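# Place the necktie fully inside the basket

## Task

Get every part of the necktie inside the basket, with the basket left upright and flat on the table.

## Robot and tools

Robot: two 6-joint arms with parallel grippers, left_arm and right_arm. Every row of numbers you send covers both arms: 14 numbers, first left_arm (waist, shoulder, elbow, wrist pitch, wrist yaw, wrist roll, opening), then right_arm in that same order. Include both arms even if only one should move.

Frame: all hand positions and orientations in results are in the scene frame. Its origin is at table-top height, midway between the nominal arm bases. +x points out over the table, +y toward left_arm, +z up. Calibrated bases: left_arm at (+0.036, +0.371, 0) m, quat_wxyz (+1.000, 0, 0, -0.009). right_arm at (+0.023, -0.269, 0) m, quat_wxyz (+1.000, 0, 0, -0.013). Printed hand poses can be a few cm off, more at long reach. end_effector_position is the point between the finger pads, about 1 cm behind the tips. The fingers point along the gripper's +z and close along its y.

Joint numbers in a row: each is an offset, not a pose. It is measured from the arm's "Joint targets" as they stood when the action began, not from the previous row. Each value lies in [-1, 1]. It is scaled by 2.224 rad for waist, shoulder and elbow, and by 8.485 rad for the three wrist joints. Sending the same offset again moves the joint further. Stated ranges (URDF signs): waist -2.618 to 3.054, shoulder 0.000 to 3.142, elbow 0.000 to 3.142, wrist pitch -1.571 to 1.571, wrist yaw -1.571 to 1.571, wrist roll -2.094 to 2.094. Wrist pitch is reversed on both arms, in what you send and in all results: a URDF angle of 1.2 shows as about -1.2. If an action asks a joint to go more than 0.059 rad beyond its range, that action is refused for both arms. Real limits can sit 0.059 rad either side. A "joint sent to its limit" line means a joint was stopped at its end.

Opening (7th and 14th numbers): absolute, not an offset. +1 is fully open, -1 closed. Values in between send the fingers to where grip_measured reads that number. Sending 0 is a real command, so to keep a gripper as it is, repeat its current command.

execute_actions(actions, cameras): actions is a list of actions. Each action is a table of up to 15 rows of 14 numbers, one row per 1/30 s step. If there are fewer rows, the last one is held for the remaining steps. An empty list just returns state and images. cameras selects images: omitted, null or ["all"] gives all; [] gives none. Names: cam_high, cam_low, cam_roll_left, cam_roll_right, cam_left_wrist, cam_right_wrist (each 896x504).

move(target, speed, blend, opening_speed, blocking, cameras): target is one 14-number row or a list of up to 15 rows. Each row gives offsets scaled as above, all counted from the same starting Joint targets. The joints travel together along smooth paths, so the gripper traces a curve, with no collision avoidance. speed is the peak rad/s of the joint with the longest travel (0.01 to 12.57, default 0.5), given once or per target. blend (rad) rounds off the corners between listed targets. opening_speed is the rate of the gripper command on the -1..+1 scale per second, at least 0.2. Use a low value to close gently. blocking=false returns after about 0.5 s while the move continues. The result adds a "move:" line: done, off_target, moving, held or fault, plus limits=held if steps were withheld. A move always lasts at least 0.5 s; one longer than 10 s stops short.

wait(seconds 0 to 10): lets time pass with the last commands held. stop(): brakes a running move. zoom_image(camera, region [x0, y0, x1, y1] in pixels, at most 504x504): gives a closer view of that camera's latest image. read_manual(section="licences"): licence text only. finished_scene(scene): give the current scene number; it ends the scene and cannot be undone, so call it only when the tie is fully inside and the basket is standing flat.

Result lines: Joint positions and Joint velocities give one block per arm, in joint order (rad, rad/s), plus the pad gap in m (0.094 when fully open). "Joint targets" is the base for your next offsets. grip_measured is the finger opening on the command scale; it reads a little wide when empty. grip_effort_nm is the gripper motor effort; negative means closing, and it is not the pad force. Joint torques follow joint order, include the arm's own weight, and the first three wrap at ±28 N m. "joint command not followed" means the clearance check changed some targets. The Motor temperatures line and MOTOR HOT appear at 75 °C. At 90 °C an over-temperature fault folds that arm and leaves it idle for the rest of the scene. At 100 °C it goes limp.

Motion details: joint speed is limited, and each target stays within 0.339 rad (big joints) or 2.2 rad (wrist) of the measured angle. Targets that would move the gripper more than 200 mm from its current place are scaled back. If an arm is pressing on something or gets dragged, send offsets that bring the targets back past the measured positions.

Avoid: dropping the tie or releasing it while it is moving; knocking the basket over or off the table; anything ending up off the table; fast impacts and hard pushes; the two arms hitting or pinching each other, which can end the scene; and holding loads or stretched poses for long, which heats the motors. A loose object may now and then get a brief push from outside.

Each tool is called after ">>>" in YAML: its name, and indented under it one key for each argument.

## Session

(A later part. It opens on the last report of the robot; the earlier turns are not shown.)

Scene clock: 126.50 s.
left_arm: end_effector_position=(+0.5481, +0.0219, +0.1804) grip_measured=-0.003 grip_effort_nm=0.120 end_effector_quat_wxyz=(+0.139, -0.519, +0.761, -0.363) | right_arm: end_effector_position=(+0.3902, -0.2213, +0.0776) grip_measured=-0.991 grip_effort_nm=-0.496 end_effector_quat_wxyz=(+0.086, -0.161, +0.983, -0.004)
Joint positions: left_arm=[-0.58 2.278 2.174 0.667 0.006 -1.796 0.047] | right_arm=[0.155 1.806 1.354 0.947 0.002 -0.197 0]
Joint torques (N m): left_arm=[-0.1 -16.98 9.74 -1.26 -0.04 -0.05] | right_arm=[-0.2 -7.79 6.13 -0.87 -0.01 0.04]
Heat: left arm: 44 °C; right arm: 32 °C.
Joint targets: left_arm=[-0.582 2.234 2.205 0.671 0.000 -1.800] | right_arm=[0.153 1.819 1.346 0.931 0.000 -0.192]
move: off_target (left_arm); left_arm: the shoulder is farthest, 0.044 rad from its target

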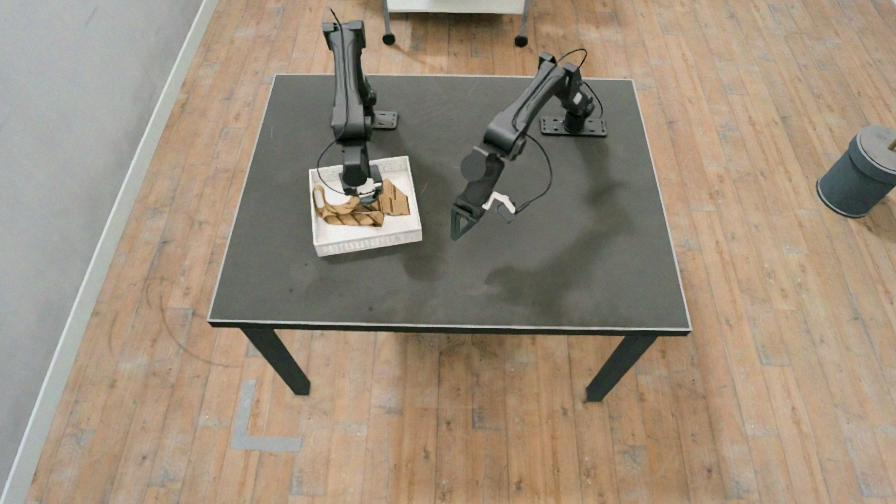

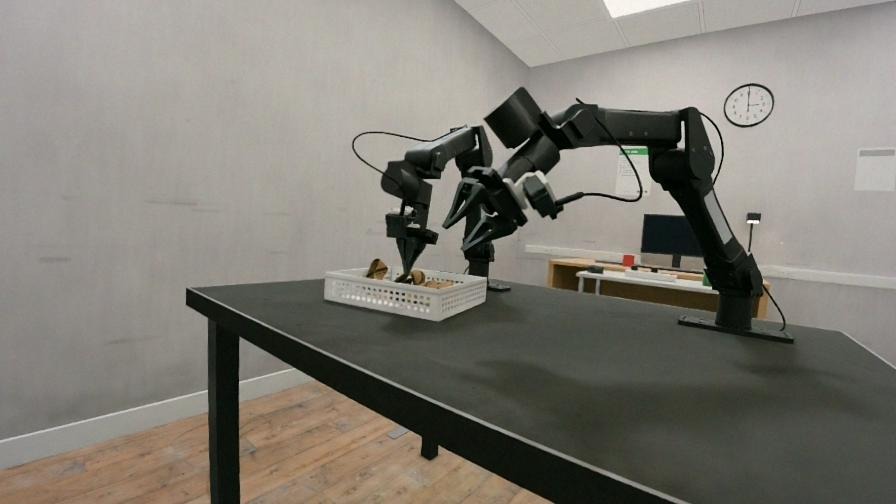

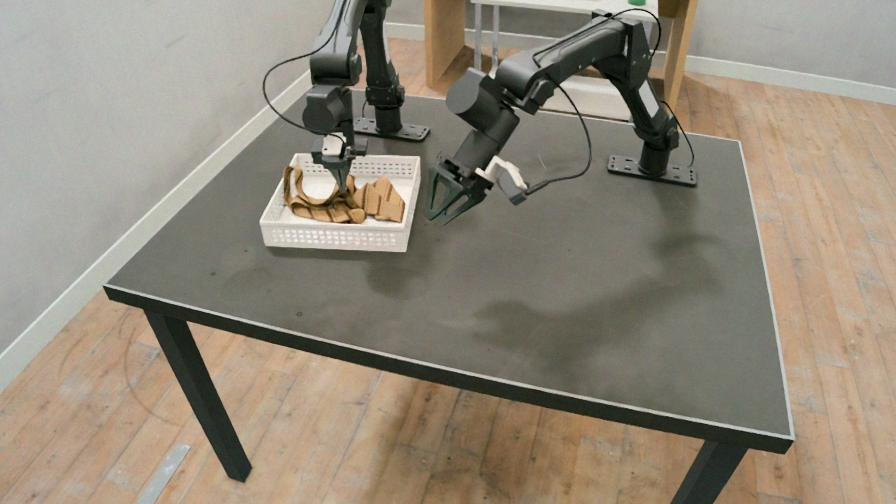

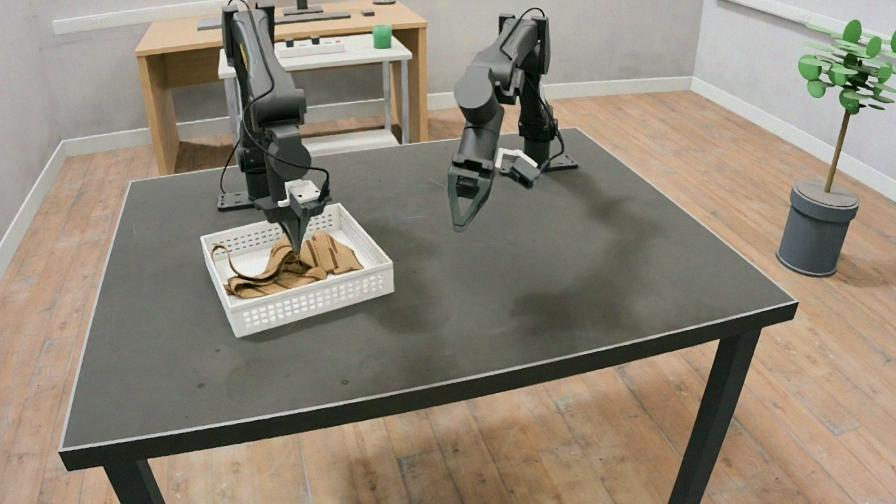

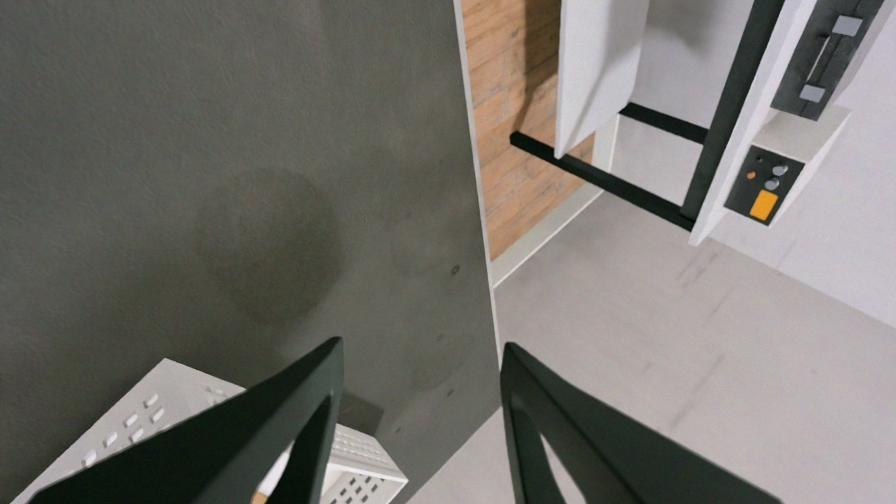

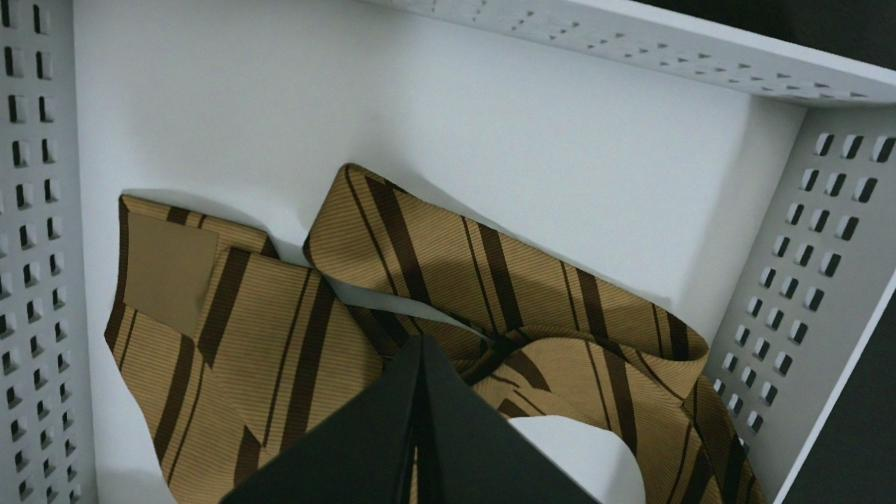

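>>> move:
  target: [0,0,0,0,0,0,0,0,0,0.14,0.04,0,0,-1]
  speed: 0.4

>>> zoom_image:
  camera: "cam_low"
  region: [310, 220, 510, 340]

>>> zoom_image:
  camera: "cam_high"
  region: [290, 140, 440, 270]

Scene clock: 129.30 s.
left_arm: end_effector_position=(+0.5481, +0.0219, +0.1804) grip_measured=-0.003 grip_effort_nm=0.100 end_effector_quat_wxyz=(+0.139, -0.519, +0.761, -0.363) | right_arm: end_effector_position=(+0.3846, -0.2220, +0.1442) grip_measured=-0.991 grip_effort_nm=-0.496 end_effector_quat_wxyz=(+0.064, -0.162, +0.985, -0.003)
Joint positions: left_arm=[-0.58 2.278 2.174 0.667 0.006 -1.796 0.047] | right_arm=[0.155 1.806 1.627 1.264 0.002 -0.197 0]
Joint torques (N m): left_arm=[-0.1 -16.96 9.74 -1.26 -0.04 -0.06] | right_arm=[-0.14 -7.84 9.54 -0.55 -0.03 0.05]
Heat: left arm: 44 °C; right arm: 32 °C.
Joint targets: left_arm=[-0.582 2.234 2.205 0.671 0.000 -1.800] | right_arm=[0.153 1.819 1.657 1.271 0.000 -0.192]
move: off_target (left_arm); left_arm: the shoulder is farthest, 0.044 rad from its target

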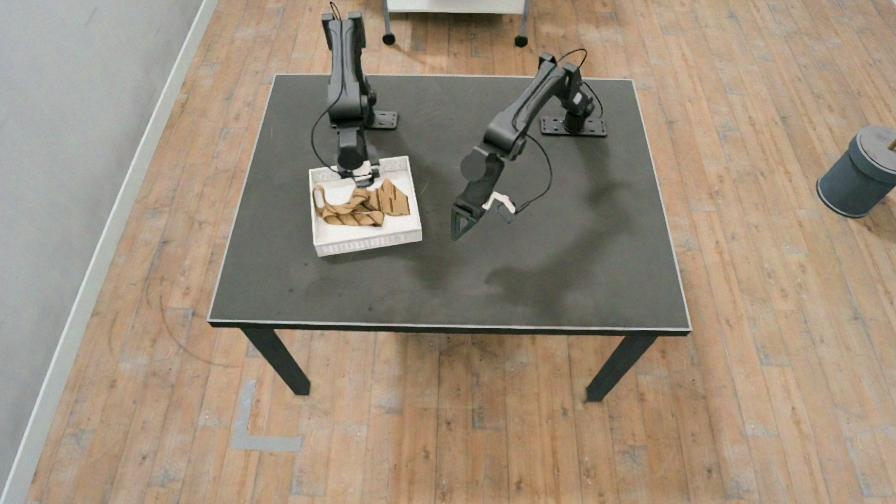

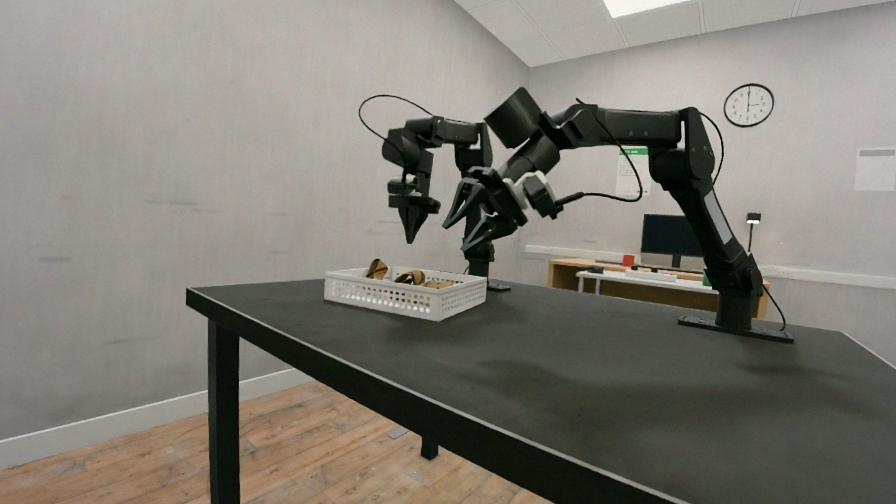

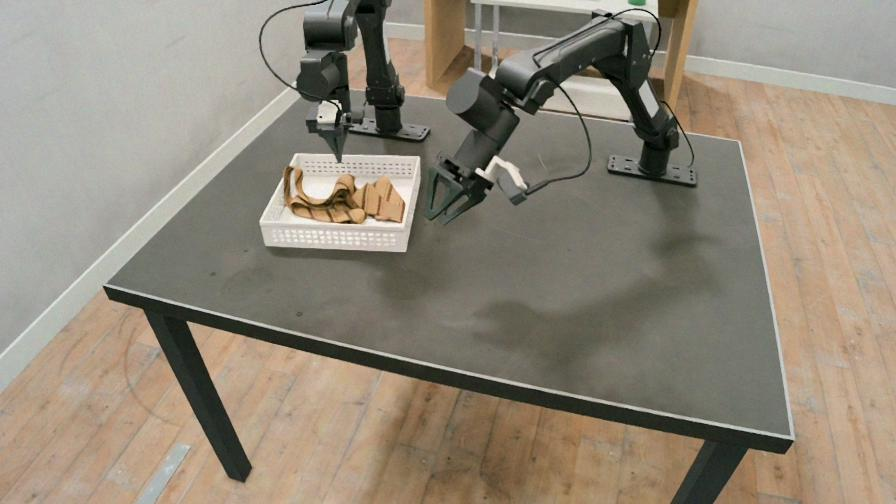

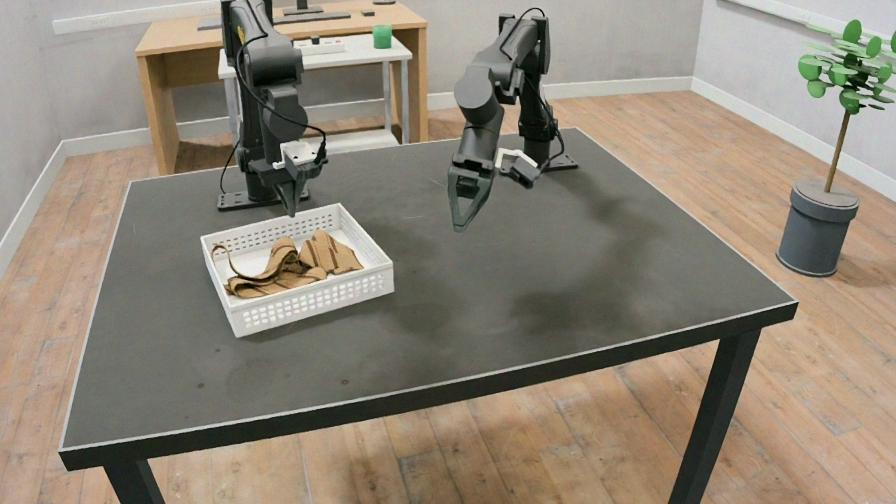

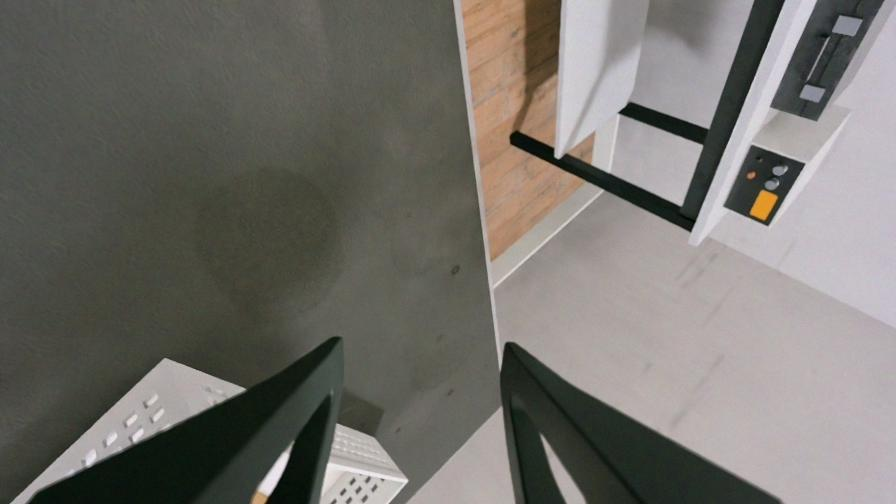

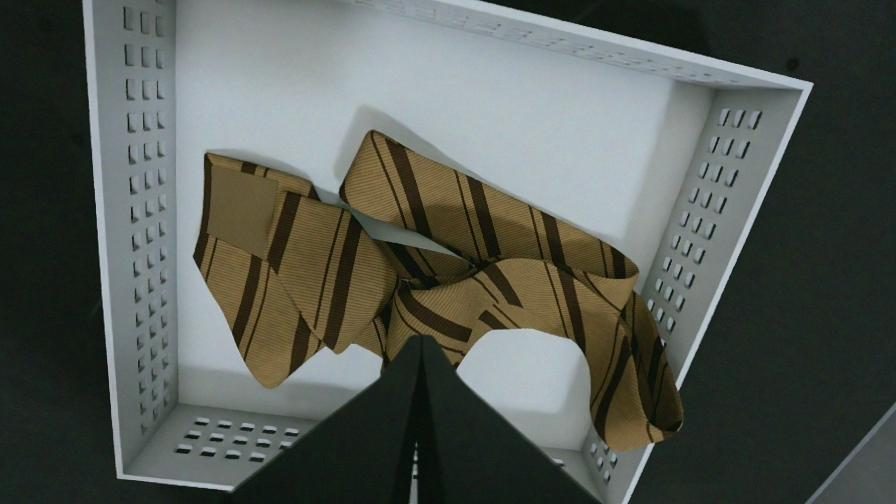

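Scaled by 2.520 from the camera's 896x504 image, which has a finer 1280x720 frame.

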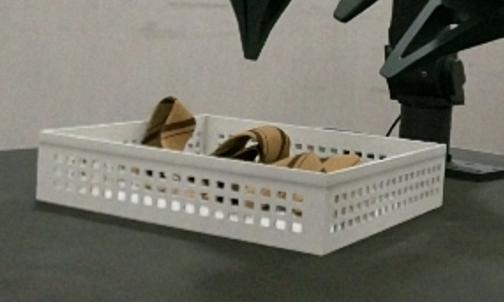

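Scaled by 3.360 from the camera's 896x504 image, which has a finer 1280x720 frame.

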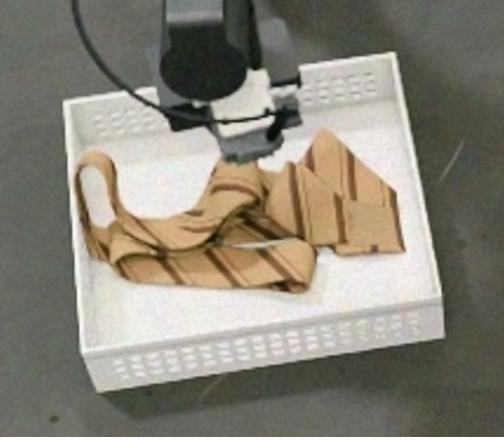

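>>> finished_scene:
  scene: 3

The scene is finished: the task was done.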